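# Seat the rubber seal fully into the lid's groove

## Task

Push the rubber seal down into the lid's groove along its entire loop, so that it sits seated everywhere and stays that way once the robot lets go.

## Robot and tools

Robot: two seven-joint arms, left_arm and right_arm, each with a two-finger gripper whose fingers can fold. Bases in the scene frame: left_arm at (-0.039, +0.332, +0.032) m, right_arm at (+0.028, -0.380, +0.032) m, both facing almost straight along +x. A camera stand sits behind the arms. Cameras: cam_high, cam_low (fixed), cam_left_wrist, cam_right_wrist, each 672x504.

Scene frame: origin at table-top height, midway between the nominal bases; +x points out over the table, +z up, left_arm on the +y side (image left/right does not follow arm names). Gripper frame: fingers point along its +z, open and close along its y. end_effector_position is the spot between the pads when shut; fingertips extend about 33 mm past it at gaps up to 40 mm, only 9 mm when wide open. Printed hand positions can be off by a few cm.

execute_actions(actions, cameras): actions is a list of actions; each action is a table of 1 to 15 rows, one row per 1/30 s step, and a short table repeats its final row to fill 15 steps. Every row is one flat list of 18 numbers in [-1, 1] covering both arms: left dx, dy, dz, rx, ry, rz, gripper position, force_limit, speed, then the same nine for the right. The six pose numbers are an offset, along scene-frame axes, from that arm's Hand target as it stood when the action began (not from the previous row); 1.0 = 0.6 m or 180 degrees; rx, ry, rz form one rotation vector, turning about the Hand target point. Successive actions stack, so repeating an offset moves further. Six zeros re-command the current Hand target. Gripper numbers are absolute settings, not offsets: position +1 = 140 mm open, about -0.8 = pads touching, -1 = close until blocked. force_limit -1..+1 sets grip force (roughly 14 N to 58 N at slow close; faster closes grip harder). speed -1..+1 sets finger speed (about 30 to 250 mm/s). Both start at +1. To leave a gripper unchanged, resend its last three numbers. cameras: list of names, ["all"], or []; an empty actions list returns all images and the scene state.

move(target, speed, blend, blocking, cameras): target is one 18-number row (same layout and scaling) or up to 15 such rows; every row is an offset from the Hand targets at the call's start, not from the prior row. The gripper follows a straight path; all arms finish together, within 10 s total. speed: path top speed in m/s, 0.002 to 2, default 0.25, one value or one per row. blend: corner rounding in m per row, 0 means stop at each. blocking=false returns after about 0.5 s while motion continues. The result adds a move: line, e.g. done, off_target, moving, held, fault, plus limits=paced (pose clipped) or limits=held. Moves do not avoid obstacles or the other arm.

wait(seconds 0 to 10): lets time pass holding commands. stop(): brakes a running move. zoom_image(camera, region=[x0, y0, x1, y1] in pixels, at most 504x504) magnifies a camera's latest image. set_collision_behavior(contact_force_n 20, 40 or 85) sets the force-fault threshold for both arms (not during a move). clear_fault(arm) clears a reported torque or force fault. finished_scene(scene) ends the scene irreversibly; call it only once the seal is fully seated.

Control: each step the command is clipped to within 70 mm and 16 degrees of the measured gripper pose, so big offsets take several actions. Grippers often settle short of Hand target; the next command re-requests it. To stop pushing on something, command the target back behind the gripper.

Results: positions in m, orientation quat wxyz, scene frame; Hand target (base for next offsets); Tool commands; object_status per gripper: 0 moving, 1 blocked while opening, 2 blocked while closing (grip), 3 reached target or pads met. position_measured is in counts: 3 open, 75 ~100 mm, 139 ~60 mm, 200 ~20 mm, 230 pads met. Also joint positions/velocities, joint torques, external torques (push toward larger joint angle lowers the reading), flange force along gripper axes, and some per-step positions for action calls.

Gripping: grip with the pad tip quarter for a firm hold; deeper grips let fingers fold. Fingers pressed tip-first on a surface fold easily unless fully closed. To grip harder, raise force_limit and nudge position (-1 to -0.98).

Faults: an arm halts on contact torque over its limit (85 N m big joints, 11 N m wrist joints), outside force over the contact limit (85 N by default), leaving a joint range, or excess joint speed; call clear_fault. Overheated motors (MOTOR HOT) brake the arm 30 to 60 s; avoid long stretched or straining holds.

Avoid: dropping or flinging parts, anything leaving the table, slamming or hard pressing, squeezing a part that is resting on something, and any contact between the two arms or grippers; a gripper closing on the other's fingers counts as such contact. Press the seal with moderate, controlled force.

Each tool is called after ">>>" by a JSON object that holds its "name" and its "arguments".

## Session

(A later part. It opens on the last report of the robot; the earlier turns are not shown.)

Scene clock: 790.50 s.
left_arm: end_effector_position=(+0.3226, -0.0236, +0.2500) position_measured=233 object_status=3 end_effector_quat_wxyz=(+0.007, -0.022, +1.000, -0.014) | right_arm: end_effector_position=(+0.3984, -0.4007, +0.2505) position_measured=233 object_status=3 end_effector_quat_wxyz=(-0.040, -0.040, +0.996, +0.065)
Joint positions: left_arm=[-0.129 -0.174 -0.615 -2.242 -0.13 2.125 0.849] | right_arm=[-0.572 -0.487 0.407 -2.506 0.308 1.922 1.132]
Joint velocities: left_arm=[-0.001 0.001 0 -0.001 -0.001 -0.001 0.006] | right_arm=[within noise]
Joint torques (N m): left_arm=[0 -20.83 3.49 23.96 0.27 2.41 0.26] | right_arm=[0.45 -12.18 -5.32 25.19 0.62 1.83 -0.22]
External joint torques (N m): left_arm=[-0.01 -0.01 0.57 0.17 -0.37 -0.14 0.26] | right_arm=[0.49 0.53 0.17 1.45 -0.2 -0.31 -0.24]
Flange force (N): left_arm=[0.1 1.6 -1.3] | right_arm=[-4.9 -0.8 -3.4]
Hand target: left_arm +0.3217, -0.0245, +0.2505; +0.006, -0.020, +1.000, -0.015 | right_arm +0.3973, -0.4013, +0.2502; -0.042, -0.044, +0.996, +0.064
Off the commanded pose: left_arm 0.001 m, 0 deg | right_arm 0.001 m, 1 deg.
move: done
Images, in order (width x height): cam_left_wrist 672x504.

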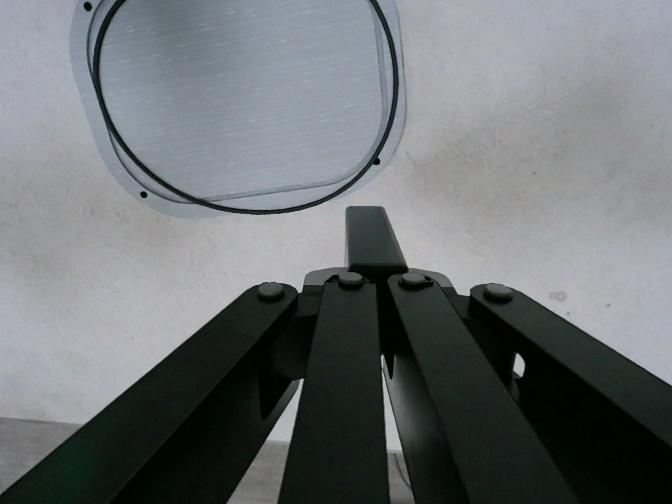

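>>> {"name": "move", "arguments": {"target": [[-0.1,0.092,-0.28,0,0,-0.01,-1,-1,0,0,0,0,0,0,0,-1,-1,0],[-0.1,0.092,-0.3333,0,0,-0.01,-1,-1,0,0,0,0,0,0,0,-1,-1,0],[-0.1,0.0425,-0.3333,0,0,-0.01,-1,-1,0,0,0,0,0,0,0,-1,-1,0],[-0.1,0.085,-0.3333,0,0,-0.01,-1,-1,0,0,0,0,0,0,0,-1,-1,0],[-0.0,0.085,-0.1,0,0,0,-1,-1,0,0,0,0,0,0,0,-1,-1,0],[0.0,0,0,0,0,0,-1,-1,0,0,0,0,0,0,0,-1,-1,0]], "speed": [0.25,0.08,0.03,0.06,0.25,0.25], "cameras": ["cam_left_wrist"]}}

>>> {"name": "zoom_image", "arguments": {"camera": "cam_left_wrist", "region": [50, 0, 450, 280]}}

Scene clock: 807.83 s.
left_arm: end_effector_position=(+0.3212, -0.0254, +0.2507) position_measured=233 object_status=3 end_effector_quat_wxyz=(+0.006, -0.017, +1.000, -0.017) | right_arm: end_effector_position=(+0.3984, -0.4007, +0.2505) position_measured=233 object_status=3 end_effector_quat_wxyz=(-0.040, -0.040, +0.996, +0.065)
Joint positions: left_arm=[-0.157 -0.173 -0.589 -2.242 -0.132 2.126 0.857] | right_arm=[-0.572 -0.487 0.407 -2.506 0.308 1.922 1.132]
Joint velocities: left_arm=[0.001 0 0 -0.001 0 0 -0.007] | right_arm=[within noise]
Joint torques (N m): left_arm=[1.06 -20.72 2.54 23.93 1.3 2.42 -0.3] | right_arm=[0.45 -12.21 -5.31 25.2 0.64 1.84 -0.17]
External joint torques (N m): left_arm=[1.04 0.51 -0.27 0.18 0.67 -0.12 -0.29] | right_arm=[0.48 0.41 0.16 1.51 -0.19 -0.29 -0.19]
Flange force (N): left_arm=[-3.6 -3.4 0.7] | right_arm=[-4.7 -0.6 -3.6]
Hand target: left_arm +0.3217, -0.0245, +0.2505; +0.006, -0.020, +1.000, -0.015 | right_arm +0.3973, -0.4013, +0.2502; -0.042, -0.044, +0.996, +0.064
Off the commanded pose: left_arm 0.001 m, 0 deg | right_arm 0.001 m, 1 deg.
move: done
Images, in order (width x height): cam_left_wrist 672x504.

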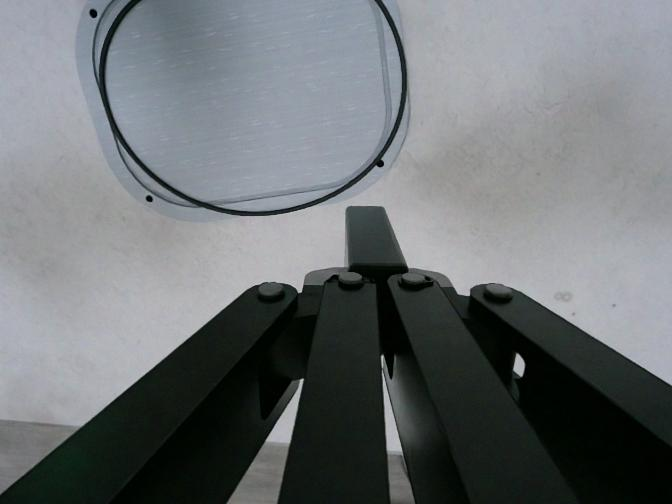

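Scaled by 1.260 from the camera's 672x504 image, which has a finer 960x720 frame.

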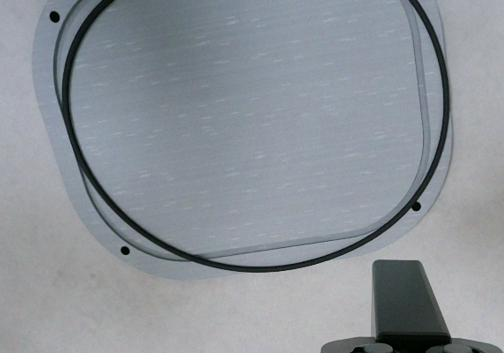

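>>> {"name": "move", "arguments": {"target": [[-0.1,0.092,-0.28,0,0,-0.01,-1,-1,0,0,0,0,0,0,0,-1,-1,0],[-0.1,0.092,-0.3333,0,0,-0.01,-1,-1,0,0,0,0,0,0,0,-1,-1,0],[-0.1,0.022,-0.3333,0,0,-0.01,-1,-1,0,0,0,0,0,0,0,-1,-1,0]], "speed": [0.25,0.08,0.03], "cameras": ["cam_high","cam_left_wrist"]}}

>>> {"name": "zoom_image", "arguments": {"camera": "cam_high", "region": [235, 190, 355, 280]}}

Scene clock: 818.13 s.
left_arm: end_effector_position=(+0.2620, -0.0113, +0.0509) position_measured=233 object_status=3 end_effector_quat_wxyz=(+0.006, -0.003, +1.000, -0.016) | right_arm: end_effector_position=(+0.3984, -0.4007, +0.2505) position_measured=233 object_status=3 end_effector_quat_wxyz=(-0.040, -0.040, +0.996, +0.065)
Joint positions: left_arm=[-0.227 0.114 -0.592 -2.578 0.116 2.702 0.64] | right_arm=[-0.572 -0.487 0.407 -2.506 0.308 1.922 1.132]
Joint velocities: left_arm=[0 0 0 -0.001 0.001 -0.001 -0.006] | right_arm=[within noise]
Joint torques (N m): left_arm=[-0.09 -24.02 -0.75 17.64 1.02 2.42 -0.29] | right_arm=[0.5 -12.19 -5.36 25.2 0.63 1.81 -0.2]
External joint torques (N m): left_arm=[-0.06 0.61 0.92 0.14 0.66 -0.16 -0.29] | right_arm=[0.46 0.42 0.01 1.51 -0.2 -0.31 -0.21]
Flange force (N): left_arm=[-3.4 -4.5 7.3] | right_arm=[-4.5 -0.9 -3.7]
Hand target: left_arm +0.2617, -0.0113, +0.0505; +0.006, -0.004, +1.000, -0.015 | right_arm +0.3973, -0.4013, +0.2502; -0.042, -0.044, +0.996, +0.064
Off the commanded pose: left_arm 0.000 m, 0 deg | right_arm 0.001 m, 1 deg.
move: done
Images, in order (width x height): cam_high 672x504, cam_left_wrist 672x504.

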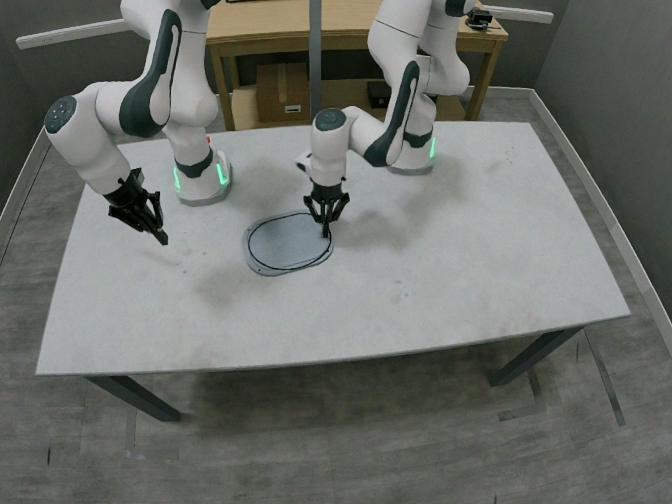

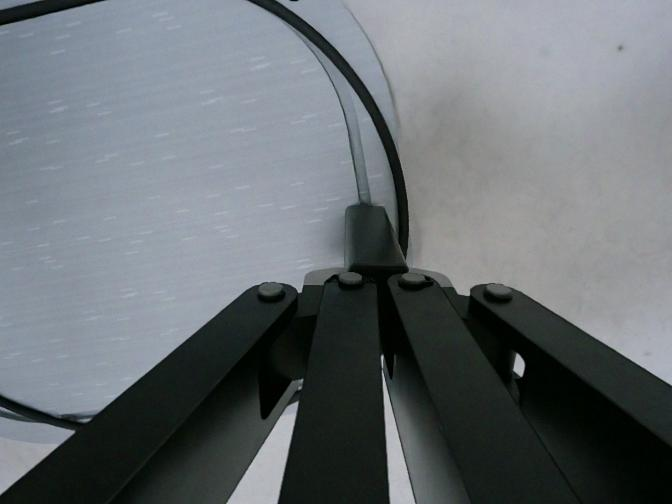

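Scaled by 4.200 from the camera's 672x504 image, which has a finer 960x720 frame.

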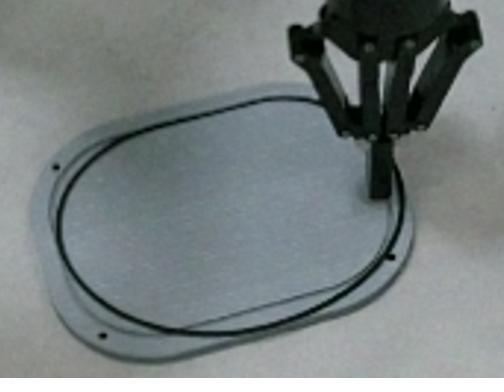

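>>> {"name": "move", "arguments": {"target": [[0,-0.03,0,0,0,0,-1,-1,0,0,0,0,0,0,0,-1,-1,0],[0,-0.03,-0.009,0,0,0,-1,-1,0,0,0,0,0,0,0,-1,-1,0]], "speed": [0.05,0.01]}}

Scene clock: 824.90 s.
left_arm: end_effector_position=(+0.2609, -0.0279, +0.0460) position_measured=233 object_status=3 end_effector_quat_wxyz=(+0.005, -0.002, +1.000, -0.013) | right_arm: end_effector_position=(+0.3984, -0.4007, +0.2505) position_measured=233 object_status=3 end_effector_quat_wxyz=(-0.040, -0.040, +0.996, +0.065)
Joint positions: left_arm=[-0.28 0.162 -0.56 -2.531 0.173 2.689 0.573] | right_arm=[-0.572 -0.487 0.407 -2.506 0.308 1.922 1.132]
Joint velocities: left_arm=[-0.001 -0.001 0.002 0 0.001 0 -0.005] | right_arm=[within noise]
Joint torques (N m): left_arm=[0.26 -22.78 -0.71 17.44 1.15 3.75 -0.32] | right_arm=[0.45 -12.14 -5.34 25.19 0.64 1.82 -0.18]
External joint torques (N m): left_arm=[0.35 3.81 1.68 -0.1 0.79 1.18 -0.31] | right_arm=[0.46 0.47 0.1 1.58 -0.19 -0.29 -0.19]
Flange force (N): left_arm=[-7.3 -8.1 21.5] | right_arm=[-5.0 -0.8 -3.7]
Hand target: left_arm +0.2617, -0.0293, +0.0451; +0.006, -0.004, +1.000, -0.015 | right_arm +0.3973, -0.4013, +0.2502; -0.042, -0.044, +0.996, +0.064
Off the commanded pose: left_arm 0.002 m, 0 deg | right_arm 0.001 m, 1 deg.
move: done

>>> {"name": "move", "arguments": {"target": [[0,0,0.03,0,0,0,-1,-1,0,0,0,0,0,0,0,-1,-1,0],[0,0.1,0.03,0,0,0,-1,-1,0,0,0,0,0,0,0,-1,-1,0],[0,0.1,0.0043,0,0,0,-1,-1,0,0,0,0,0,0,0,-1,-1,0],[0,0.05,0.0043,0,0,0,-1,-1,0,0,0,0,0,0,0,-1,-1,0]], "speed": [0.1,0.15,0.08,0.03], "cameras": ["cam_high","cam_left_wrist"]}}

>>> {"name": "zoom_image", "arguments": {"camera": "cam_high", "region": [235, 190, 355, 280]}}

Scene clock: 834.53 s.
left_arm: end_effector_position=(+0.2632, -0.0007, +0.0497) position_measured=233 object_status=3 end_effector_quat_wxyz=(+0.008, -0.002, +1.000, -0.018) | right_arm: end_effector_position=(+0.3984, -0.4007, +0.2505) position_measured=233 object_status=3 end_effector_quat_wxyz=(-0.040, -0.040, +0.996, +0.065)
Joint positions: left_arm=[-0.245 0.094 -0.56 -2.606 0.09 2.72 0.677] | right_arm=[-0.572 -0.487 0.407 -2.506 0.308 1.922 1.132]
Joint velocities: left_arm=[0 0 -0.001 0.001 -0.001 -0.001 -0.006] | right_arm=[within noise]
Joint torques (N m): left_arm=[0.25 -21.97 0.04 16.41 1.05 2.36 -0.18] | right_arm=[0.51 -12.15 -5.36 25.21 0.62 1.82 -0.23]
External joint torques (N m): left_arm=[0.27 2.37 1.32 -0.87 0.7 -0.22 -0.17] | right_arm=[0.49 0.45 0.05 1.54 -0.21 -0.3 -0.25]
Flange force (N): left_arm=[-5.0 -4.4 13.0] | right_arm=[-4.7 -0.9 -3.7]
Hand target: left_arm +0.2617, +0.0007, +0.0477; +0.006, -0.004, +1.000, -0.015 | right_arm +0.3973, -0.4013, +0.2502; -0.042, -0.044, +0.996, +0.064
Off the commanded pose: left_arm 0.003 m, 0 deg | right_arm 0.001 m, 1 deg.
move: done
Images, in order (width x height): cam_high 672x504, cam_left_wrist 672x504.

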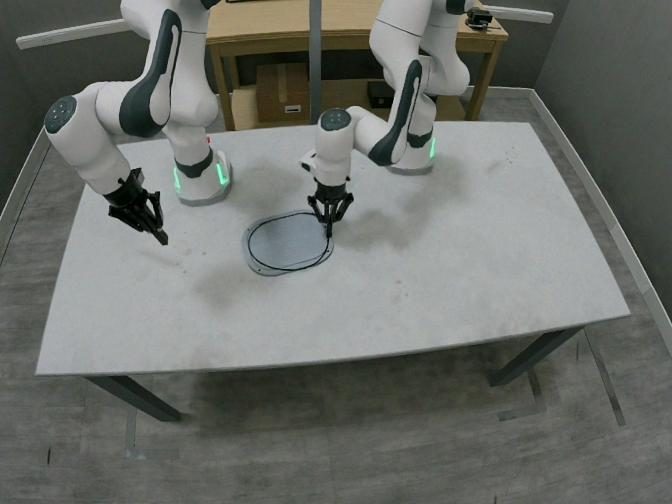

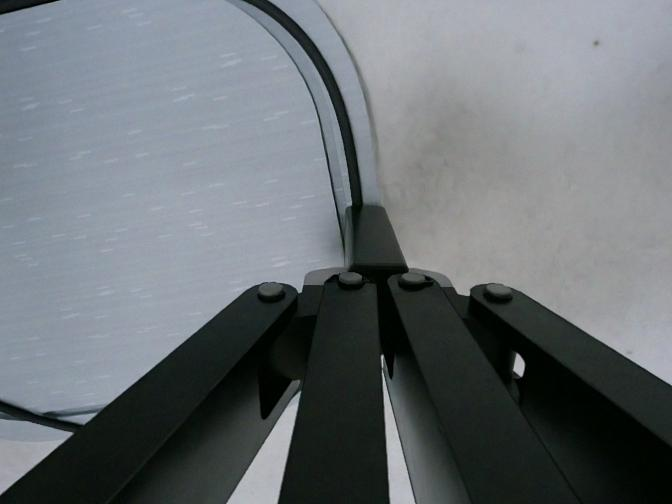

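Scaled by 4.200 from the camera's 672x504 image, which has a finer 960x720 frame.

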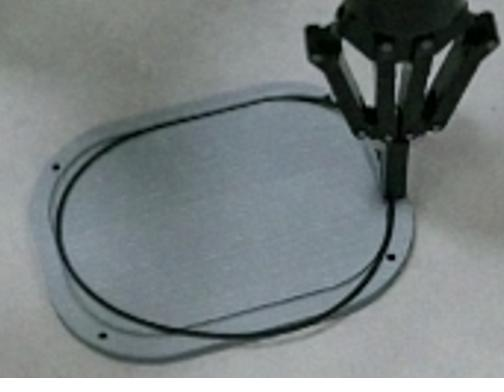

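>>> {"name": "move", "arguments": {"target": [[0,-0.009,-0.002,0,0,0,-1,-1,0,0,0,0,0,0,0,-1,-1,0]], "speed": 0.01, "cameras": ["cam_left_wrist"]}}

>>> {"name": "zoom_image", "arguments": {"camera": "cam_left_wrist", "region": [230, 0, 430, 270]}}

Scene clock: 840.83 s.
left_arm: end_effector_position=(+0.2639, -0.0076, +0.0496) position_measured=233 object_status=3 end_effector_quat_wxyz=(+0.009, -0.002, +1.000, -0.019) | right_arm: end_effector_position=(+0.3984, -0.4007, +0.2505) position_measured=233 object_status=3 end_effector_quat_wxyz=(-0.040, -0.040, +0.996, +0.065)
Joint positions: left_arm=[-0.258 0.107 -0.555 -2.591 0.108 2.719 0.655] | right_arm=[-0.572 -0.487 0.407 -2.506 0.308 1.922 1.132]
Joint velocities: left_arm=[-0.001 0 0.001 -0.001 0 0 -0.006] | right_arm=[within noise]
Joint torques (N m): left_arm=[0.63 -21.77 0.23 15.45 1.12 2.2 -0.19] | right_arm=[0.5 -12.2 -5.36 25.22 0.64 1.83 -0.18]
External joint torques (N m): left_arm=[0.52 3.11 1.56 -1.93 0.78 -0.4 -0.19] | right_arm=[0.55 0.43 0.13 1.52 -0.19 -0.3 -0.19]
Flange force (N): left_arm=[-4.4 -3.3 15.3] | right_arm=[-4.7 -0.6 -3.6]
Hand target: left_arm +0.2617, -0.0047, +0.0465; +0.006, -0.004, +1.000, -0.015 | right_arm +0.3973, -0.4013, +0.2502; -0.042, -0.044, +0.996, +0.064
Off the commanded pose: left_arm 0.005 m, 1 deg | right_arm 0.001 m, 1 deg.
move: off_target (left_arm)
Images, in order (width x height): cam_left_wrist 672x504.

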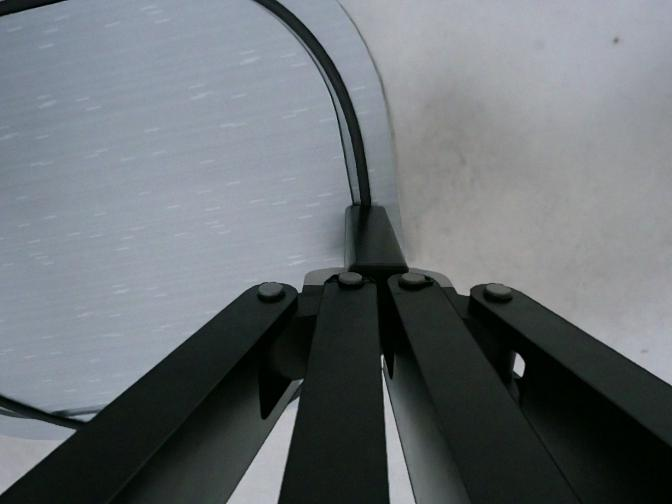

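Scaled by 1.867 from the camera's 672x504 image, which has a finer 960x720 frame.

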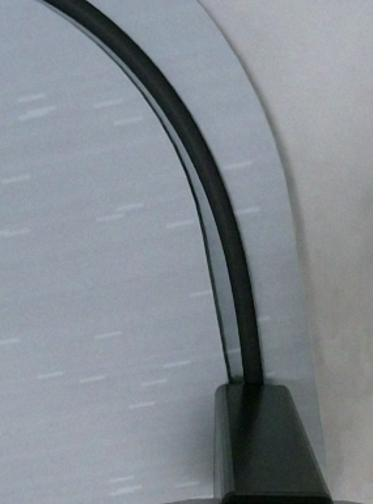

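>>> {"name": "move", "arguments": {"target": [[0,-0.013,-0.001,0,0,0,-1,-1,0,0,0,0,0,0,0,-1,-1,0]], "speed": 0.01, "cameras": ["cam_left_wrist"]}}

>>> {"name": "zoom_image", "arguments": {"camera": "cam_left_wrist", "region": [230, 0, 430, 270]}}

Scene clock: 845.73 s.
left_arm: end_effector_position=(+0.2644, -0.0150, +0.0495) position_measured=233 object_status=3 end_effector_quat_wxyz=(+0.009, -0.002, +1.000, -0.018) | right_arm: end_effector_position=(+0.3984, -0.4007, +0.2505) position_measured=233 object_status=3 end_effector_quat_wxyz=(-0.040, -0.040, +0.996, +0.065)
Joint positions: left_arm=[-0.274 0.122 -0.547 -2.572 0.126 2.713 0.63] | right_arm=[-0.572 -0.487 0.407 -2.506 0.308 1.922 1.132]
Joint velocities: left_arm=[0 0 0.001 0.001 0 0.001 -0.004] | right_arm=[within noise]
Joint torques (N m): left_arm=[0.41 -21.32 -0.18 15.71 1.07 2.38 -0.31] | right_arm=[0.52 -12.19 -5.32 25.15 0.63 1.83 -0.2]
External joint torques (N m): left_arm=[0.46 4.22 1.51 -1.77 0.72 -0.21 -0.3] | right_arm=[0.55 0.43 0.14 1.46 -0.2 -0.3 -0.22]
Flange force (N): left_arm=[-5.7 -5.7 19.1] | right_arm=[-4.5 -0.6 -3.5]
Hand target: left_arm +0.2617, -0.0125, +0.0459; +0.006, -0.004, +1.000, -0.015 | right_arm +0.3973, -0.4013, +0.2502; -0.042, -0.044, +0.996, +0.064
Off the commanded pose: left_arm 0.005 m, 1 deg | right_arm 0.001 m, 1 deg.
move: off_target (left_arm)
Images, in order (width x height): cam_left_wrist 672x504.

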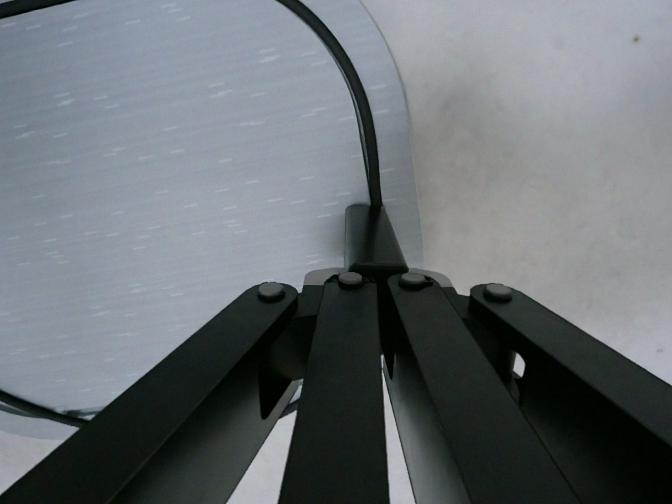

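Scaled by 1.867 from the camera's 672x504 image, which has a finer 960x720 frame.

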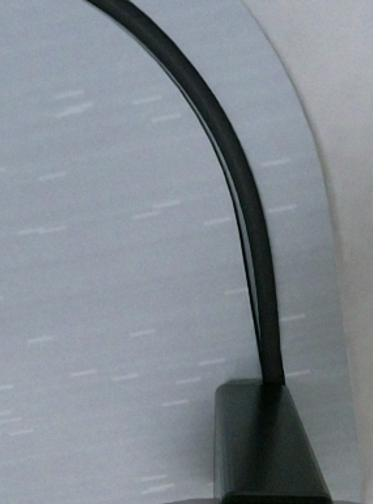

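>>> {"name": "move", "arguments": {"target": [[0,0.0,0.03,0,0,0,-1,-1,0,0,0,0,0,0,0,-1,-1,0],[0,0.011,0.02,0,0,0,-1,-1,0,0,0,0,0,0,0,-1,-1,0],[0,0.011,-0.001,0,0,0,-1,-1,0,0,0,0,0,0,0,-1,-1,0],[0,-0.002,-0.006,0,0,0,-1,-1,0,0,0,0,0,0,0,-1,-1,0]], "speed": [0.03,0.05,0.03,0.01], "cameras": ["cam_left_wrist"]}}

>>> {"name": "zoom_image", "arguments": {"camera": "cam_left_wrist", "region": [230, 0, 430, 270]}}

Scene clock: 853.20 s.
left_arm: end_effector_position=(+0.2646, -0.0195, +0.0494) position_measured=233 object_status=3 end_effector_quat_wxyz=(+0.012, +0.000, +1.000, -0.019) | right_arm: end_effector_position=(+0.3984, -0.4007, +0.2505) position_measured=233 object_status=3 end_effector_quat_wxyz=(-0.040, -0.040, +0.996, +0.065)
Joint positions: left_arm=[-0.29 0.129 -0.537 -2.565 0.139 2.717 0.618] | right_arm=[-0.572 -0.487 0.407 -2.506 0.308 1.922 1.132]
Joint velocities: left_arm=[-0.002 -0.001 0.001 0.001 0 0 -0.006] | right_arm=[within noise]
Joint torques (N m): left_arm=[1.92 -17.78 1.8 13.43 1.38 2.69 -0.14] | right_arm=[0.47 -12.16 -5.28 25.2 0.63 1.83 -0.14]
External joint torques (N m): left_arm=[1.96 8.1 3.56 -4.08 1.04 0.07 -0.13] | right_arm=[0.48 0.53 0.18 1.49 -0.2 -0.3 -0.15]
Flange force (N): left_arm=[-9.9 -4.9 34.6] | right_arm=[-5.1 -0.7 -3.5]
Hand target: left_arm +0.2617, -0.0137, +0.0423; +0.006, -0.004, +1.000, -0.015 | right_arm +0.3973, -0.4013, +0.2502; -0.042, -0.044, +0.996, +0.064
Off the commanded pose: left_arm 0.010 m, 1 deg | right_arm 0.001 m, 1 deg.
move: off_target (left_arm)
Images, in order (width x height): cam_left_wrist 672x504.

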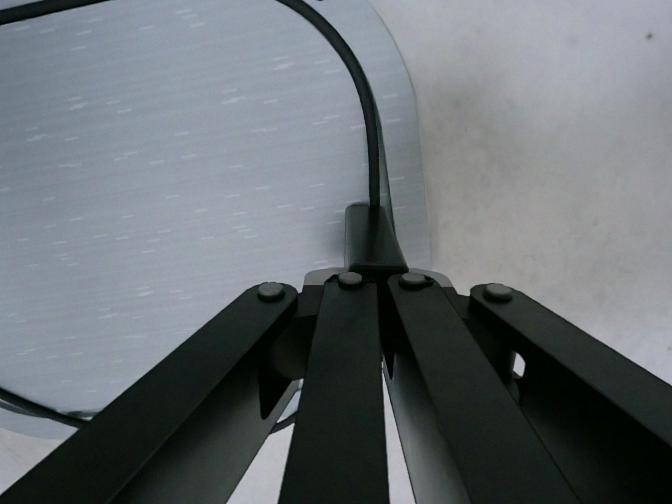

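Scaled by 1.867 from the camera's 672x504 image, which has a finer 960x720 frame.

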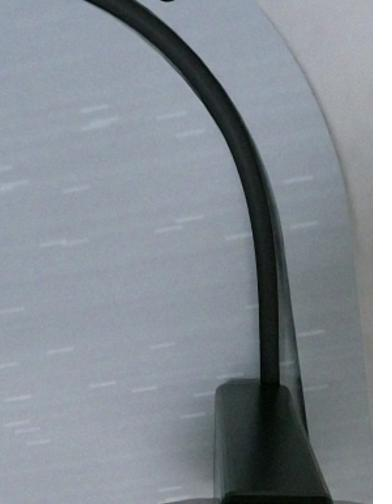

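>>> {"name": "move", "arguments": {"target": [[0,0.011,0,0,0,0,-1,-1,0,0,0,0,0,0,0,-1,-1,0]], "speed": 0.01, "cameras": ["cam_left_wrist"]}}

>>> {"name": "zoom_image", "arguments": {"camera": "cam_left_wrist", "region": [230, 0, 430, 270]}}

Scene clock: 859.37 s.
left_arm: end_effector_position=(+0.2646, -0.0162, +0.0494) position_measured=233 object_status=3 end_effector_quat_wxyz=(+0.014, -0.001, +1.000, -0.021) | right_arm: end_effector_position=(+0.3984, -0.4007, +0.2505) position_measured=233 object_status=3 end_effector_quat_wxyz=(-0.040, -0.040, +0.996, +0.065)
Joint positions: left_arm=[-0.286 0.12 -0.537 -2.578 0.133 2.727 0.625] | right_arm=[-0.572 -0.487 0.407 -2.506 0.308 1.922 1.132]
Joint velocities: left_arm=[0.001 0 0 -0.001 -0.001 0 0.006] | right_arm=[within noise]
Joint torques (N m): left_arm=[3.86 -18.94 1.9 11.89 0.43 2.13 0.22] | right_arm=[0.51 -12.17 -5.35 25.23 0.63 1.82 -0.18]
External joint torques (N m): left_arm=[3.83 6.61 3.46 -5.55 0.09 -0.49 0.23] | right_arm=[0.49 0.36 0.05 1.63 -0.2 -0.29 -0.2]
Flange force (N): left_arm=[-5.3 6.6 21.3] | right_arm=[-4.7 -0.8 -3.9]
Hand target: left_arm +0.2617, -0.0071, +0.0423; +0.006, -0.004, +1.000, -0.015 | right_arm +0.3973, -0.4013, +0.2502; -0.042, -0.044, +0.996, +0.064
Off the commanded pose: left_arm 0.012 m, 1 deg | right_arm 0.001 m, 1 deg.
move: off_target (left_arm)
Images, in order (width x height): cam_left_wrist 672x504.

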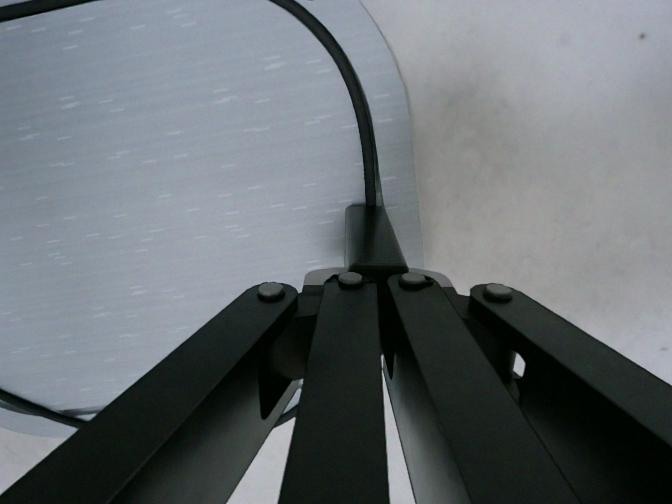

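Scaled by 1.867 from the camera's 672x504 image, which has a finer 960x720 frame.

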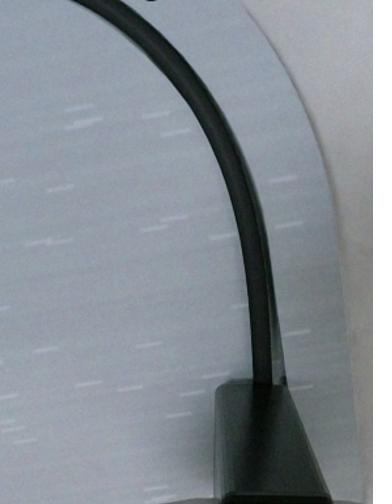

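>>> {"name": "move", "arguments": {"target": [[0,0.008,0,0,0,0,-1,-1,0,0,0,0,0,0,0,-1,-1,0]], "speed": 0.01, "cameras": ["cam_left_wrist"]}}

>>> {"name": "zoom_image", "arguments": {"camera": "cam_left_wrist", "region": [230, 0, 430, 270]}}

Scene clock: 863.70 s.
left_arm: end_effector_position=(+0.2653, -0.0084, +0.0484) position_measured=233 object_status=3 end_effector_quat_wxyz=(+0.013, -0.003, +1.000, -0.019) | right_arm: end_effector_position=(+0.3984, -0.4007, +0.2505) position_measured=233 object_status=3 end_effector_quat_wxyz=(-0.040, -0.040, +0.996, +0.065)
Joint positions: left_arm=[-0.274 0.111 -0.537 -2.591 0.124 2.729 0.639] | right_arm=[-0.572 -0.487 0.407 -2.506 0.308 1.922 1.132]
Joint velocities: left_arm=[0.001 0 0.001 -0.001 -0.001 0 0.007] | right_arm=[within noise]
Joint torques (N m): left_arm=[2.5 -18.73 0.63 12.91 0.13 2.45 0.2] | right_arm=[0.5 -12.19 -5.34 25.24 0.63 1.83 -0.2]
External joint torques (N m): left_arm=[2.46 6.55 2.05 -4.47 -0.2 -0.16 0.21] | right_arm=[0.52 0.35 0.11 1.65 -0.2 -0.28 -0.21]
Flange force (N): left_arm=[-4.6 3.1 20.3] | right_arm=[-4.7 -0.7 -3.9]
Hand target: left_arm +0.2617, -0.0023, +0.0423; +0.006, -0.004, +1.000, -0.015 | right_arm +0.3973, -0.4013, +0.2502; -0.042, -0.044, +0.996, +0.064
Off the commanded pose: left_arm 0.009 m, 1 deg | right_arm 0.001 m, 1 deg.
move: off_target (left_arm)
Images, in order (width x height): cam_left_wrist 672x504.

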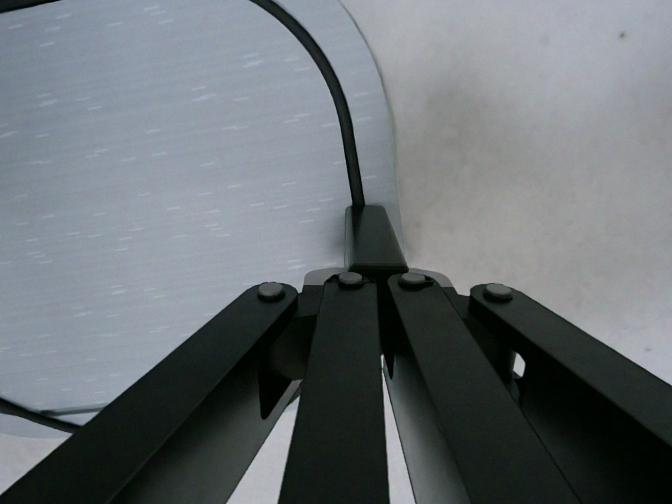

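Scaled by 1.867 from the camera's 672x504 image, which has a finer 960x720 frame.

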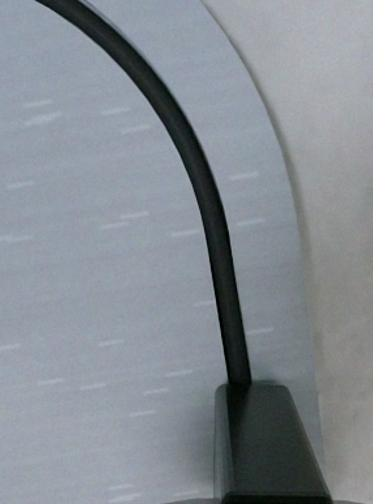

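>>> {"name": "move", "arguments": {"target": [[0,-0.011,0.025,0,0,0,-1,-1,0,0,0,0,0,0,0,-1,-1,0],[0,-0.0145,-0.001,0,0,0,-1,-1,0,0,0,0,0,0,0,-1,-1,0],[0,-0.0145,-0.004,0,0,0,-1,-1,0,0,0,0,0,0,0,-1,-1,0]], "speed": [0.03,0.05,0.02], "cameras": ["cam_left_wrist"]}}

>>> {"name": "zoom_image", "arguments": {"camera": "cam_left_wrist", "region": [230, 0, 430, 270]}}

Scene clock: 870.00 s.
left_arm: end_effector_position=(+0.2668, -0.0116, +0.0463) position_measured=233 object_status=3 end_effector_quat_wxyz=(+0.011, -0.004, +1.000, -0.016) | right_arm: end_effector_position=(+0.3984, -0.4007, +0.2505) position_measured=233 object_status=3 end_effector_quat_wxyz=(-0.040, -0.040, +0.996, +0.065)
Joint positions: left_arm=[-0.285 0.13 -0.527 -2.573 0.144 2.72 0.619] | right_arm=[-0.572 -0.487 0.407 -2.506 0.308 1.922 1.132]
Joint velocities: left_arm=[-0.001 -0.001 0.001 -0.002 0.001 0.002 -0.005] | right_arm=[within noise]
Joint torques (N m): left_arm=[-0.6 -17.05 -0.95 14.24 1.01 3.47 -0.23] | right_arm=[0.5 -12.18 -5.4 25.21 0.63 1.81 -0.19]
External joint torques (N m): left_arm=[-0.57 8.85 0.77 -3.1 0.68 0.88 -0.23] | right_arm=[0.44 0.4 -0.03 1.61 -0.2 -0.29 -0.21]
Flange force (N): left_arm=[-7.2 -10.5 35.9] | right_arm=[-4.7 -1.0 -3.9]
Hand target: left_arm +0.2617, -0.0110, +0.0399; +0.006, -0.004, +1.000, -0.015 | right_arm +0.3973, -0.4013, +0.2502; -0.042, -0.044, +0.996, +0.064
Off the commanded pose: left_arm 0.008 m, 1 deg | right_arm 0.001 m, 1 deg.
move: off_target (left_arm)
Images, in order (width x height): cam_left_wrist 672x504.

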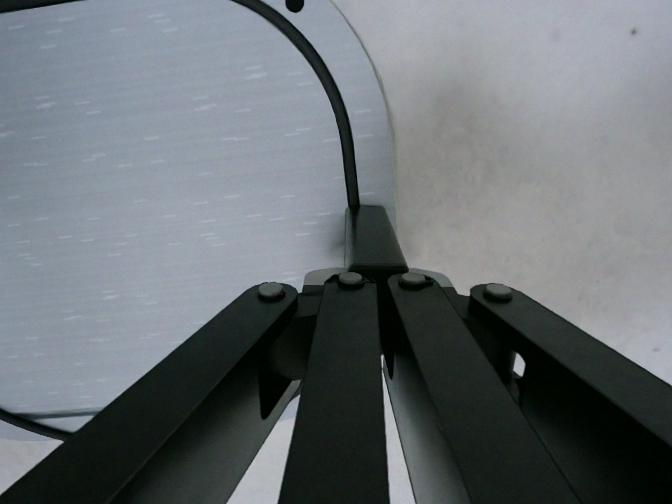

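Scaled by 1.867 from the camera's 672x504 image, which has a finer 960x720 frame.

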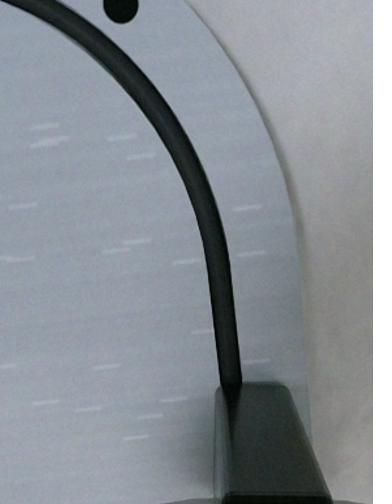

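>>> {"name": "move", "arguments": {"target": [[0.0038,-0.0092,0.0368,0,0,0,-1,-1,0,0,0,0,0,0,0,-1,-1,0],[0.0038,-0.0092,0.006,0,0,0,-1,-1,0,0,0,0,0,0,0,-1,-1,0],[0.0038,-0.0092,0.0368,0,0,0,-1,-1,0,0,0,0,0,0,0,-1,-1,0],[-0.0262,-0.0133,0.0368,0,0,0,-1,-1,0,0,0,0,0,0,0,-1,-1,0],[-0.0262,-0.0133,0.006,0,0,0,-1,-1,0,0,0,0,0,0,0,-1,-1,0],[-0.0262,-0.0133,0.0368,0,0,0,-1,-1,0,0,0,0,0,0,0,-1,-1,0],[-0.0562,-0.0183,0.0368,0,0,0,-1,-1,0,0,0,0,0,0,0,-1,-1,0],[-0.0562,-0.0183,0.0075,0,0,0,-1,-1,0,0,0,0,0,0,0,-1,-1,0],[-0.0562,-0.0183,0.0368,0,0,0,-1,-1,0,0,0,0,0,0,0,-1,-1,0]], "speed": 0.05, "cameras": ["cam_left_wrist"]}}

>>> {"name": "zoom_image", "arguments": {"camera": "cam_left_wrist", "region": [230, 0, 430, 270]}}

Scene clock: 887.87 s.
left_arm: end_effector_position=(+0.2278, -0.0225, +0.0615) position_measured=233 object_status=3 end_effector_quat_wxyz=(+0.006, -0.005, +1.000, -0.015) | right_arm: end_effector_position=(+0.3984, -0.4007, +0.2505) position_measured=233 object_status=3 end_effector_quat_wxyz=(-0.040, -0.040, +0.996, +0.065)
Joint positions: left_arm=[-0.316 0.041 -0.593 -2.62 0.033 2.685 0.617] | right_arm=[-0.572 -0.487 0.407 -2.506 0.308 1.922 1.132]
Joint velocities: left_arm=[0.003 0 0 0 0 0 0.006] | right_arm=[within noise]
Joint torques (N m): left_arm=[0.99 -23.38 -0.44 17.5 -0.07 2.43 0.14] | right_arm=[0.49 -12.11 -5.39 25.15 0.64 1.84 -0.22]
External joint torques (N m): left_arm=[1.02 -0.44 0.17 -0.37 -0.43 -0.16 0.14] | right_arm=[0.48 0.54 0.04 1.45 -0.19 -0.29 -0.23]
Flange force (N): left_arm=[0.9 4.3 -4.3] | right_arm=[-4.7 -1.0 -3.4]
Hand target: left_arm +0.2280, -0.0219, +0.0620; +0.006, -0.004, +1.000, -0.015 | right_arm +0.3973, -0.4013, +0.2502; -0.042, -0.044, +0.996, +0.064
Off the commanded pose: left_arm 0.001 m, 0 deg | right_arm 0.001 m, 1 deg.
move: done
Images, in order (width x height): cam_left_wrist 672x504.

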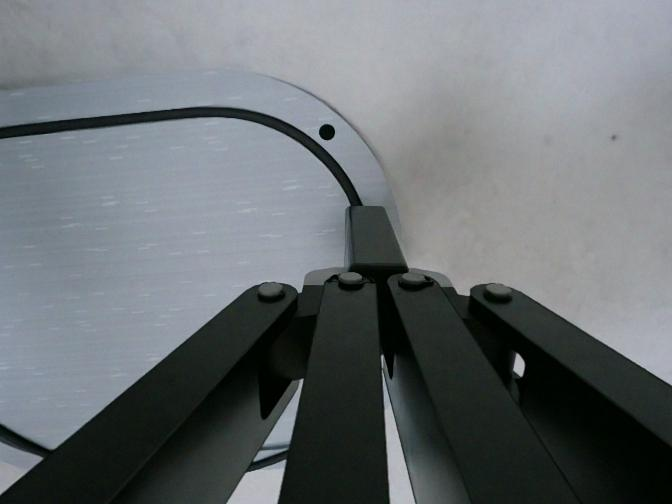

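Scaled by 1.867 from the camera's 672x504 image, which has a finer 960x720 frame.

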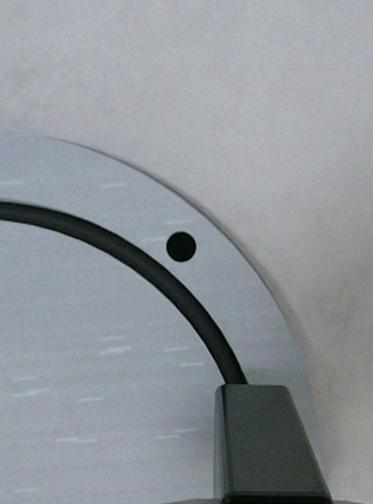

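>>> {"name": "move", "arguments": {"target": [[-0.0283,-0.0118,0,0,0,0,-1,-1,0,0,0,0,0,0,0,-1,-1,0],[-0.0283,-0.0118,-0.0275,0,0,0,-1,-1,0,0,0,0,0,0,0,-1,-1,0],[-0.0283,-0.0118,0,0,0,0,-1,-1,0,0,0,0,0,0,0,-1,-1,0],[-0.0517,-0.0252,0,0,0,0,-1,-1,0,0,0,0,0,0,0,-1,-1,0],[-0.0517,-0.0252,-0.0275,0,0,0,-1,-1,0,0,0,0,0,0,0,-1,-1,0],[-0.0517,-0.0252,0,0,0,0,-1,-1,0,0,0,0,0,0,0,-1,-1,0],[-0.0733,-0.0418,0,0,0,0,-1,-1,0,0,0,0,0,0,0,-1,-1,0],[-0.0733,-0.0418,-0.0265,0,0,0,-1,-1,0,0,0,0,0,0,0,-1,-1,0],[-0.0733,-0.0418,0,0,0,0,-1,-1,0,0,0,0,0,0,0,-1,-1,0]], "speed": 0.06, "cameras": ["cam_left_wrist"]}}

>>> {"name": "zoom_image", "arguments": {"camera": "cam_left_wrist", "region": [200, 0, 400, 270]}}

Scene clock: 901.97 s.
left_arm: end_effector_position=(+0.1836, -0.0473, +0.0613) position_measured=233 object_status=3 end_effector_quat_wxyz=(+0.006, -0.005, +1.000, -0.015) | right_arm: end_effector_position=(+0.3984, -0.4007, +0.2505) position_measured=233 object_status=3 end_effector_quat_wxyz=(-0.040, -0.040, +0.996, +0.065)
Joint positions: left_arm=[-0.388 0.031 -0.638 -2.633 0.031 2.69 0.502] | right_arm=[-0.572 -0.487 0.407 -2.506 0.308 1.922 1.132]
Joint velocities: left_arm=[0 0.001 -0.002 0 0 -0.001 0.005] | right_arm=[within noise]
Joint torques (N m): left_arm=[0.92 -22.47 -0.33 17.52 -0.11 2.43 0.15] | right_arm=[0.52 -12.14 -5.33 25.22 0.63 1.83 -0.19]
External joint torques (N m): left_arm=[0.94 -0.57 0.15 -0.22 -0.45 -0.16 0.15] | right_arm=[0.59 0.5 0.18 1.52 -0.2 -0.3 -0.2]
Flange force (N): left_arm=[0.5 4.5 -5.2] | right_arm=[-4.9 -0.6 -3.5]
Hand target: left_arm +0.1840, -0.0470, +0.0620; +0.006, -0.004, +1.000, -0.015 | right_arm +0.3973, -0.4013, +0.2502; -0.042, -0.044, +0.996, +0.064
Off the commanded pose: left_arm 0.001 m, 0 deg | right_arm 0.001 m, 1 deg.
move: done
Images, in order (width x height): cam_left_wrist 672x504.

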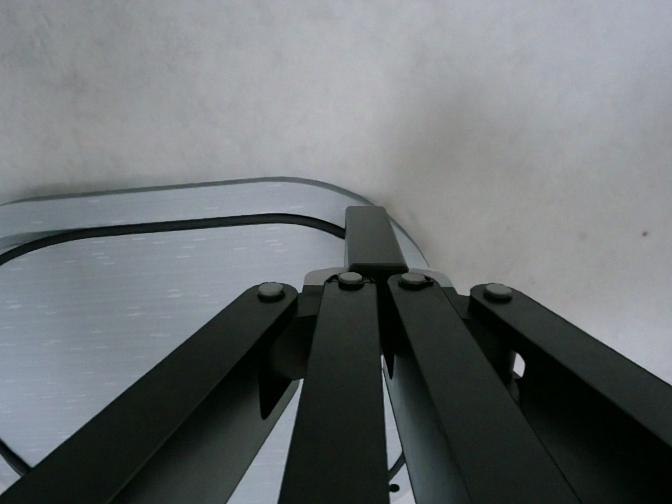

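Scaled by 1.867 from the camera's 672x504 image, which has a finer 960x720 frame.

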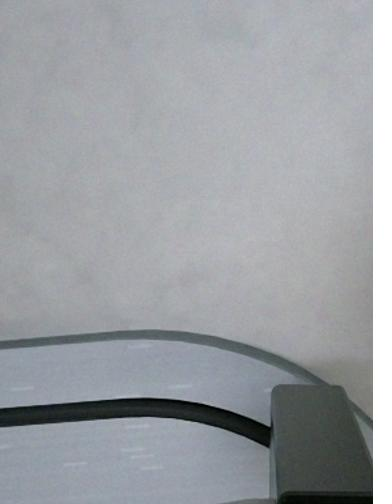

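>>> {"name": "move", "arguments": {"target": [[0,-0.03,0,0,0,0,-1,-1,0,0,0,0,0,0,0,-1,-1,0],[0,-0.03,-0.0275,0,0,0,-1,-1,0,0,0,0,0,0,0,-1,-1,0],[0,-0.03,0,0,0,0,-1,-1,0,0,0,0,0,0,0,-1,-1,0],[0,-0.06,0,0,0,0,-1,-1,0,0,0,0,0,0,0,-1,-1,0],[0,-0.06,-0.0275,0,0,0,-1,-1,0,0,0,0,0,0,0,-1,-1,0],[0,-0.06,0,0,0,0,-1,-1,0,0,0,0,0,0,0,-1,-1,0],[0.003,-0.09,0,0,0,0,-1,-1,0,0,0,0,0,0,0,-1,-1,0],[0.003,-0.09,-0.0265,0,0,0,-1,-1,0,0,0,0,0,0,0,-1,-1,0],[0.003,-0.09,0,0,0,0,-1,-1,0,0,0,0,0,0,0,-1,-1,0]], "speed": 0.06, "cameras": ["cam_left_wrist","cam_high"]}}

>>> {"name": "zoom_image", "arguments": {"camera": "cam_left_wrist", "region": [100, 100, 500, 300]}}

>>> {"name": "zoom_image", "arguments": {"camera": "cam_high", "region": [235, 190, 355, 280]}}

Scene clock: 917.80 s.
left_arm: end_effector_position=(+0.1856, -0.1016, +0.0614) position_measured=233 object_status=3 end_effector_quat_wxyz=(+0.006, -0.005, +1.000, -0.015) | right_arm: end_effector_position=(+0.3984, -0.4007, +0.2505) position_measured=233 object_status=3 end_effector_quat_wxyz=(-0.040, -0.040, +0.996, +0.065)
Joint positions: left_arm=[-0.482 0.166 -0.583 -2.472 0.18 2.637 0.34] | right_arm=[-0.572 -0.487 0.407 -2.506 0.308 1.922 1.132]
Joint velocities: left_arm=[0 -0.001 -0.001 -0.001 0 -0.002 0.007] | right_arm=[within noise]
Joint torques (N m): left_arm=[1.1 -27.64 -2.41 18.26 -0.03 2.42 0.23] | right_arm=[0.49 -12.17 -5.38 25.22 0.65 1.84 -0.21]
External joint torques (N m): left_arm=[1.11 -0.48 0.11 -0.22 -0.4 -0.18 0.23] | right_arm=[0.52 0.46 0.09 1.55 -0.18 -0.29 -0.22]
Flange force (N): left_arm=[-0.4 4.5 -4.9] | right_arm=[-4.8 -0.8 -3.6]
Hand target: left_arm +0.1858, -0.1010, +0.0620; +0.006, -0.004, +1.000, -0.015 | right_arm +0.3973, -0.4013, +0.2502; -0.042, -0.044, +0.996, +0.064
Off the commanded pose: left_arm 0.001 m, 0 deg | right_arm 0.001 m, 1 deg.
move: done
Images, in order (width x height): cam_high 672x504, cam_left_wrist 672x504.

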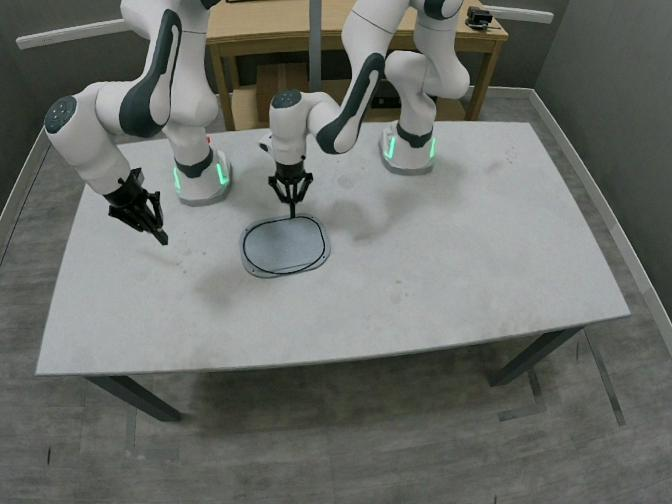

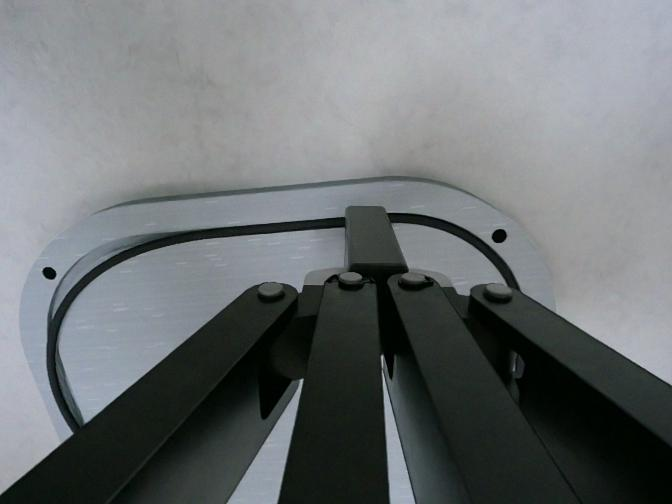

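Scaled by 1.260 from the camera's 672x504 image, which has a finer 960x720 frame.

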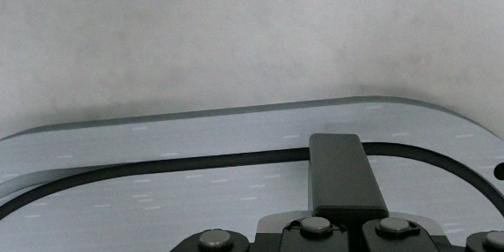

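Scaled by 4.200 from the camera's 672x504 image, which has a finer 960x720 frame.

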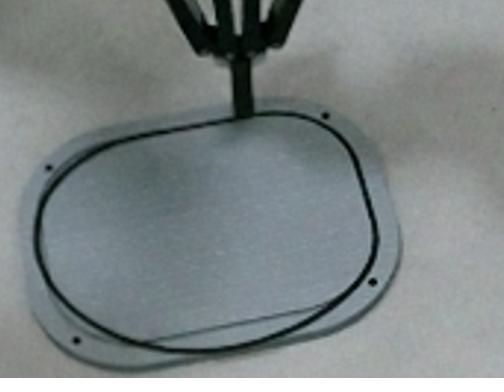

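>>> {"name": "move", "arguments": {"target": [[0.004,-0.032,0,0,0,0,-1,-1,0,0,0,0,0,0,0,-1,-1,0],[0.004,-0.032,-0.0265,0,0,0,-1,-1,0,0,0,0,0,0,0,-1,-1,0],[0.004,-0.032,0,0,0,0,-1,-1,0,0,0,0,0,0,0,-1,-1,0],[0.007,-0.065,0,0,0,0,-1,-1,0,0,0,0,0,0,0,-1,-1,0],[0.007,-0.065,-0.0265,0,0,0,-1,-1,0,0,0,0,0,0,0,-1,-1,0],[0.007,-0.065,0,0,0,0,-1,-1,0,0,0,0,0,0,0,-1,-1,0],[0.010,-0.092,0,0,0,0,-1,-1,0,0,0,0,0,0,0,-1,-1,0],[0.010,-0.092,-0.0265,0,0,0,-1,-1,0,0,0,0,0,0,0,-1,-1,0],[0.010,-0.092,0,0,0,0,-1,-1,0,0,0,0,0,0,0,-1,-1,0]], "speed": 0.06, "cameras": ["cam_left_wrist"]}}

>>> {"name": "zoom_image", "arguments": {"camera": "cam_left_wrist", "region": [130, 120, 430, 300]}}

Scene clock: 931.00 s.
left_arm: end_effector_position=(+0.1918, -0.1569, +0.0615) position_measured=233 object_status=3 end_effector_quat_wxyz=(+0.006, -0.005, +1.000, -0.016) | right_arm: end_effector_position=(+0.3984, -0.4007, +0.2505) position_measured=233 object_status=3 end_effector_quat_wxyz=(-0.040, -0.040, +0.996, +0.065)
Joint positions: left_arm=[-0.599 0.295 -0.511 -2.289 0.259 2.566 0.25] | right_arm=[-0.572 -0.487 0.407 -2.506 0.308 1.922 1.132]
Joint velocities: left_arm=[0.001 0.001 -0.001 0 -0.002 -0.005 0.003] | right_arm=[within noise]
Joint torques (N m): left_arm=[1.16 -33.02 -3.94 19.07 0.04 2.4 0.13] | right_arm=[0.5 -12.16 -5.34 25.22 0.63 1.83 -0.18]
External joint torques (N m): left_arm=[1.18 -0.12 0.3 -0.28 -0.38 -0.22 0.13] | right_arm=[0.47 0.54 0.07 1.46 -0.2 -0.3 -0.2]
Flange force (N): left_arm=[-1.1 3.1 -2.6] | right_arm=[-4.9 -0.9 -3.5]
Hand target: left_arm +0.1918, -0.1562, +0.0620; +0.006, -0.004, +1.000, -0.015 | right_arm +0.3973, -0.4013, +0.2502; -0.042, -0.044, +0.996, +0.064
Off the commanded pose: left_arm 0.001 m, 0 deg | right_arm 0.001 m, 1 deg.
move: done
Images, in order (width x height): cam_left_wrist 672x504.

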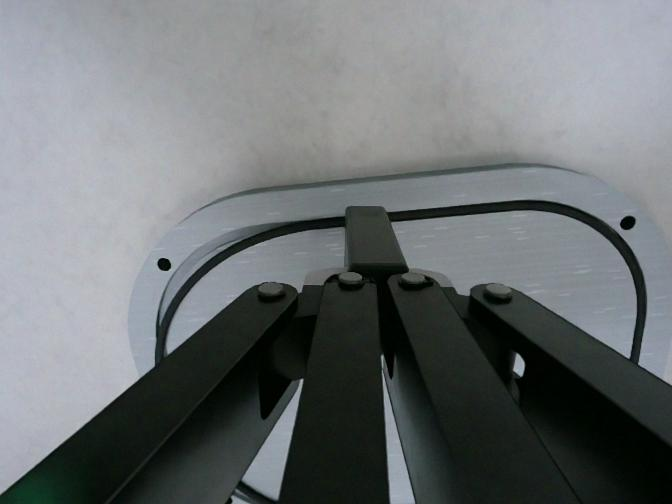

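Scaled by 1.680 from the camera's 672x504 image, which has a finer 960x720 frame.

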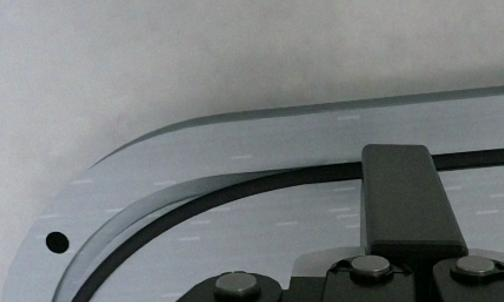

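>>> {"name": "move", "arguments": {"target": [[0.015,-0.06,0,0,0,0,-1,-1,0,0,0,0,0,0,0,-1,-1,0],[0.017,-0.075,0,0,0,0,-1,-1,0,0,0,0,0,0,0,-1,-1,0],[0.017,-0.075,-0.025,0,0,0,-1,-1,0,0,0,0,0,0,0,-1,-1,0],[0.004,-0.078,-0.025,0,0,0,-1,-1,0,0,0,0,0,0,0,-1,-1,0]], "speed": [0.06,0.06,0.03,0.01], "cameras": ["cam_left_wrist"]}}

>>> {"name": "zoom_image", "arguments": {"camera": "cam_left_wrist", "region": [180, 100, 520, 300]}}

Scene clock: 941.30 s.
left_arm: end_effector_position=(+0.1965, -0.2026, +0.0484) position_measured=233 object_status=3 end_effector_quat_wxyz=(+0.006, -0.003, +1.000, -0.015) | right_arm: end_effector_position=(+0.3984, -0.4007, +0.2505) position_measured=233 object_status=3 end_effector_quat_wxyz=(-0.040, -0.040, +0.996, +0.065)
Joint positions: left_arm=[-0.71 0.424 -0.437 -2.124 0.302 2.523 0.204] | right_arm=[-0.572 -0.487 0.407 -2.506 0.308 1.922 1.132]
Joint velocities: left_arm=[-0.001 -0.001 0.002 -0.001 0 0.001 -0.005] | right_arm=[within noise]
Joint torques (N m): left_arm=[-0.6 -36.08 -4.36 18.15 0.41 3.11 -0.25] | right_arm=[0.52 -12.12 -5.31 25.24 0.63 1.83 -0.2]
External joint torques (N m): left_arm=[-0.6 2.14 1.06 -1.6 -0.03 0.49 -0.25] | right_arm=[0.58 0.48 0.17 1.58 -0.2 -0.29 -0.21]
Flange force (N): left_arm=[1.4 0.4 7.0] | right_arm=[-5.0 -0.7 -3.7]
Hand target: left_arm +0.1942, -0.2030, +0.0470; +0.006, -0.004, +1.000, -0.015 | right_arm +0.3973, -0.4013, +0.2502; -0.042, -0.044, +0.996, +0.064
Off the commanded pose: left_arm 0.003 m, 0 deg | right_arm 0.001 m, 1 deg.
move: done
Images, in order (width x height): cam_left_wrist 672x504.

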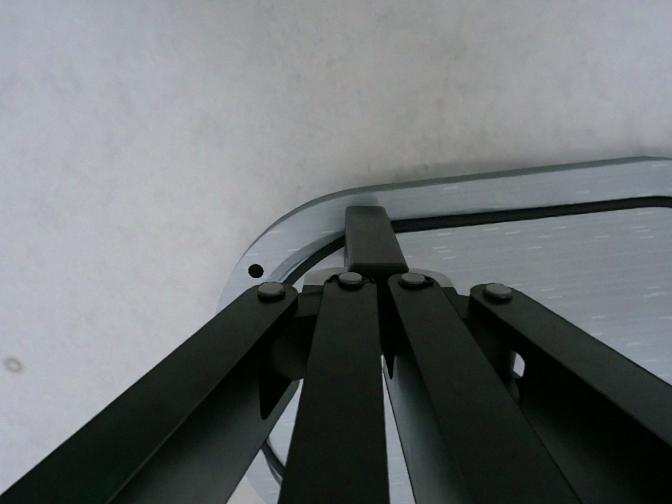

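Scaled by 1.482 from the camera's 672x504 image, which has a finer 960x720 frame.

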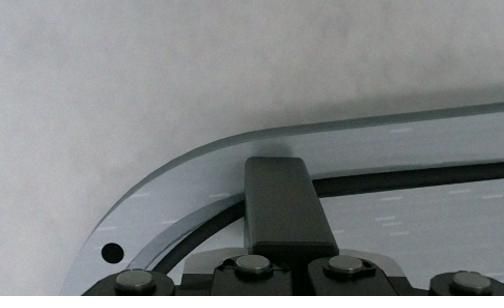

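>>> {"name": "move", "arguments": {"target": [[-0.008,-0.005,-0.004,0,0,0,-1,-1,0,0,0,0,0,0,0,-1,-1,0]], "speed": 0.01, "cameras": ["cam_left_wrist"]}}

>>> {"name": "zoom_image", "arguments": {"camera": "cam_left_wrist", "region": [180, 100, 520, 300]}}

Scene clock: 944.80 s.
left_arm: end_effector_position=(+0.1944, -0.2051, +0.0480) position_measured=233 object_status=3 end_effector_quat_wxyz=(+0.008, -0.005, +1.000, -0.016) | right_arm: end_effector_position=(+0.3984, -0.4007, +0.2505) position_measured=233 object_status=3 end_effector_quat_wxyz=(-0.040, -0.040, +0.996, +0.065)
Joint positions: left_arm=[-0.724 0.425 -0.429 -2.122 0.303 2.526 0.193] | right_arm=[-0.572 -0.487 0.407 -2.506 0.308 1.922 1.132]
Joint velocities: left_arm=[-0.002 0 0.005 -0.003 0.001 0.001 -0.005] | right_arm=[within noise]
Joint torques (N m): left_arm=[-1.56 -34.14 -5.67 18.23 0.44 3.04 -0.21] | right_arm=[0.49 -12.18 -5.36 25.19 0.64 1.82 -0.21]
External joint torques (N m): left_arm=[-1.65 4.21 -0.42 -1.53 0 0.42 -0.21] | right_arm=[0.5 0.44 0.08 1.51 -0.19 -0.31 -0.22]
Flange force (N): left_arm=[1.2 -5.2 10.7] | right_arm=[-4.6 -0.8 -3.6]
Hand target: left_arm +0.1894, -0.2060, +0.0446; +0.006, -0.004, +1.000, -0.015 | right_arm +0.3973, -0.4013, +0.2502; -0.042, -0.044, +0.996, +0.064
Off the commanded pose: left_arm 0.006 m, 0 deg | right_arm 0.001 m, 1 deg.
move: off_target (left_arm)
Images, in order (width x height): cam_left_wrist 672x504.

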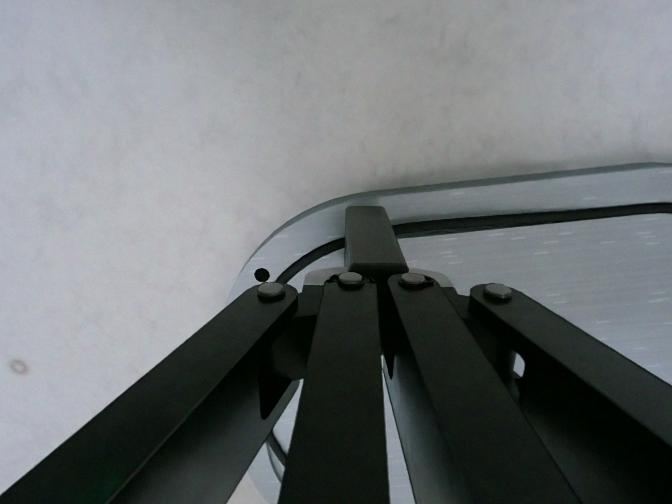

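Scaled by 1.482 from the camera's 672x504 image, which has a finer 960x720 frame.

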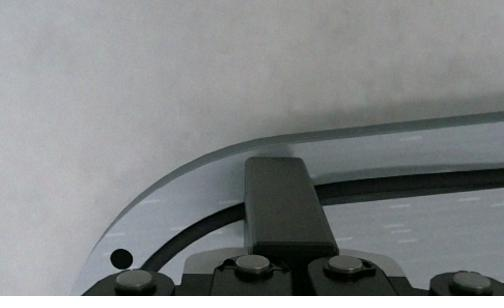

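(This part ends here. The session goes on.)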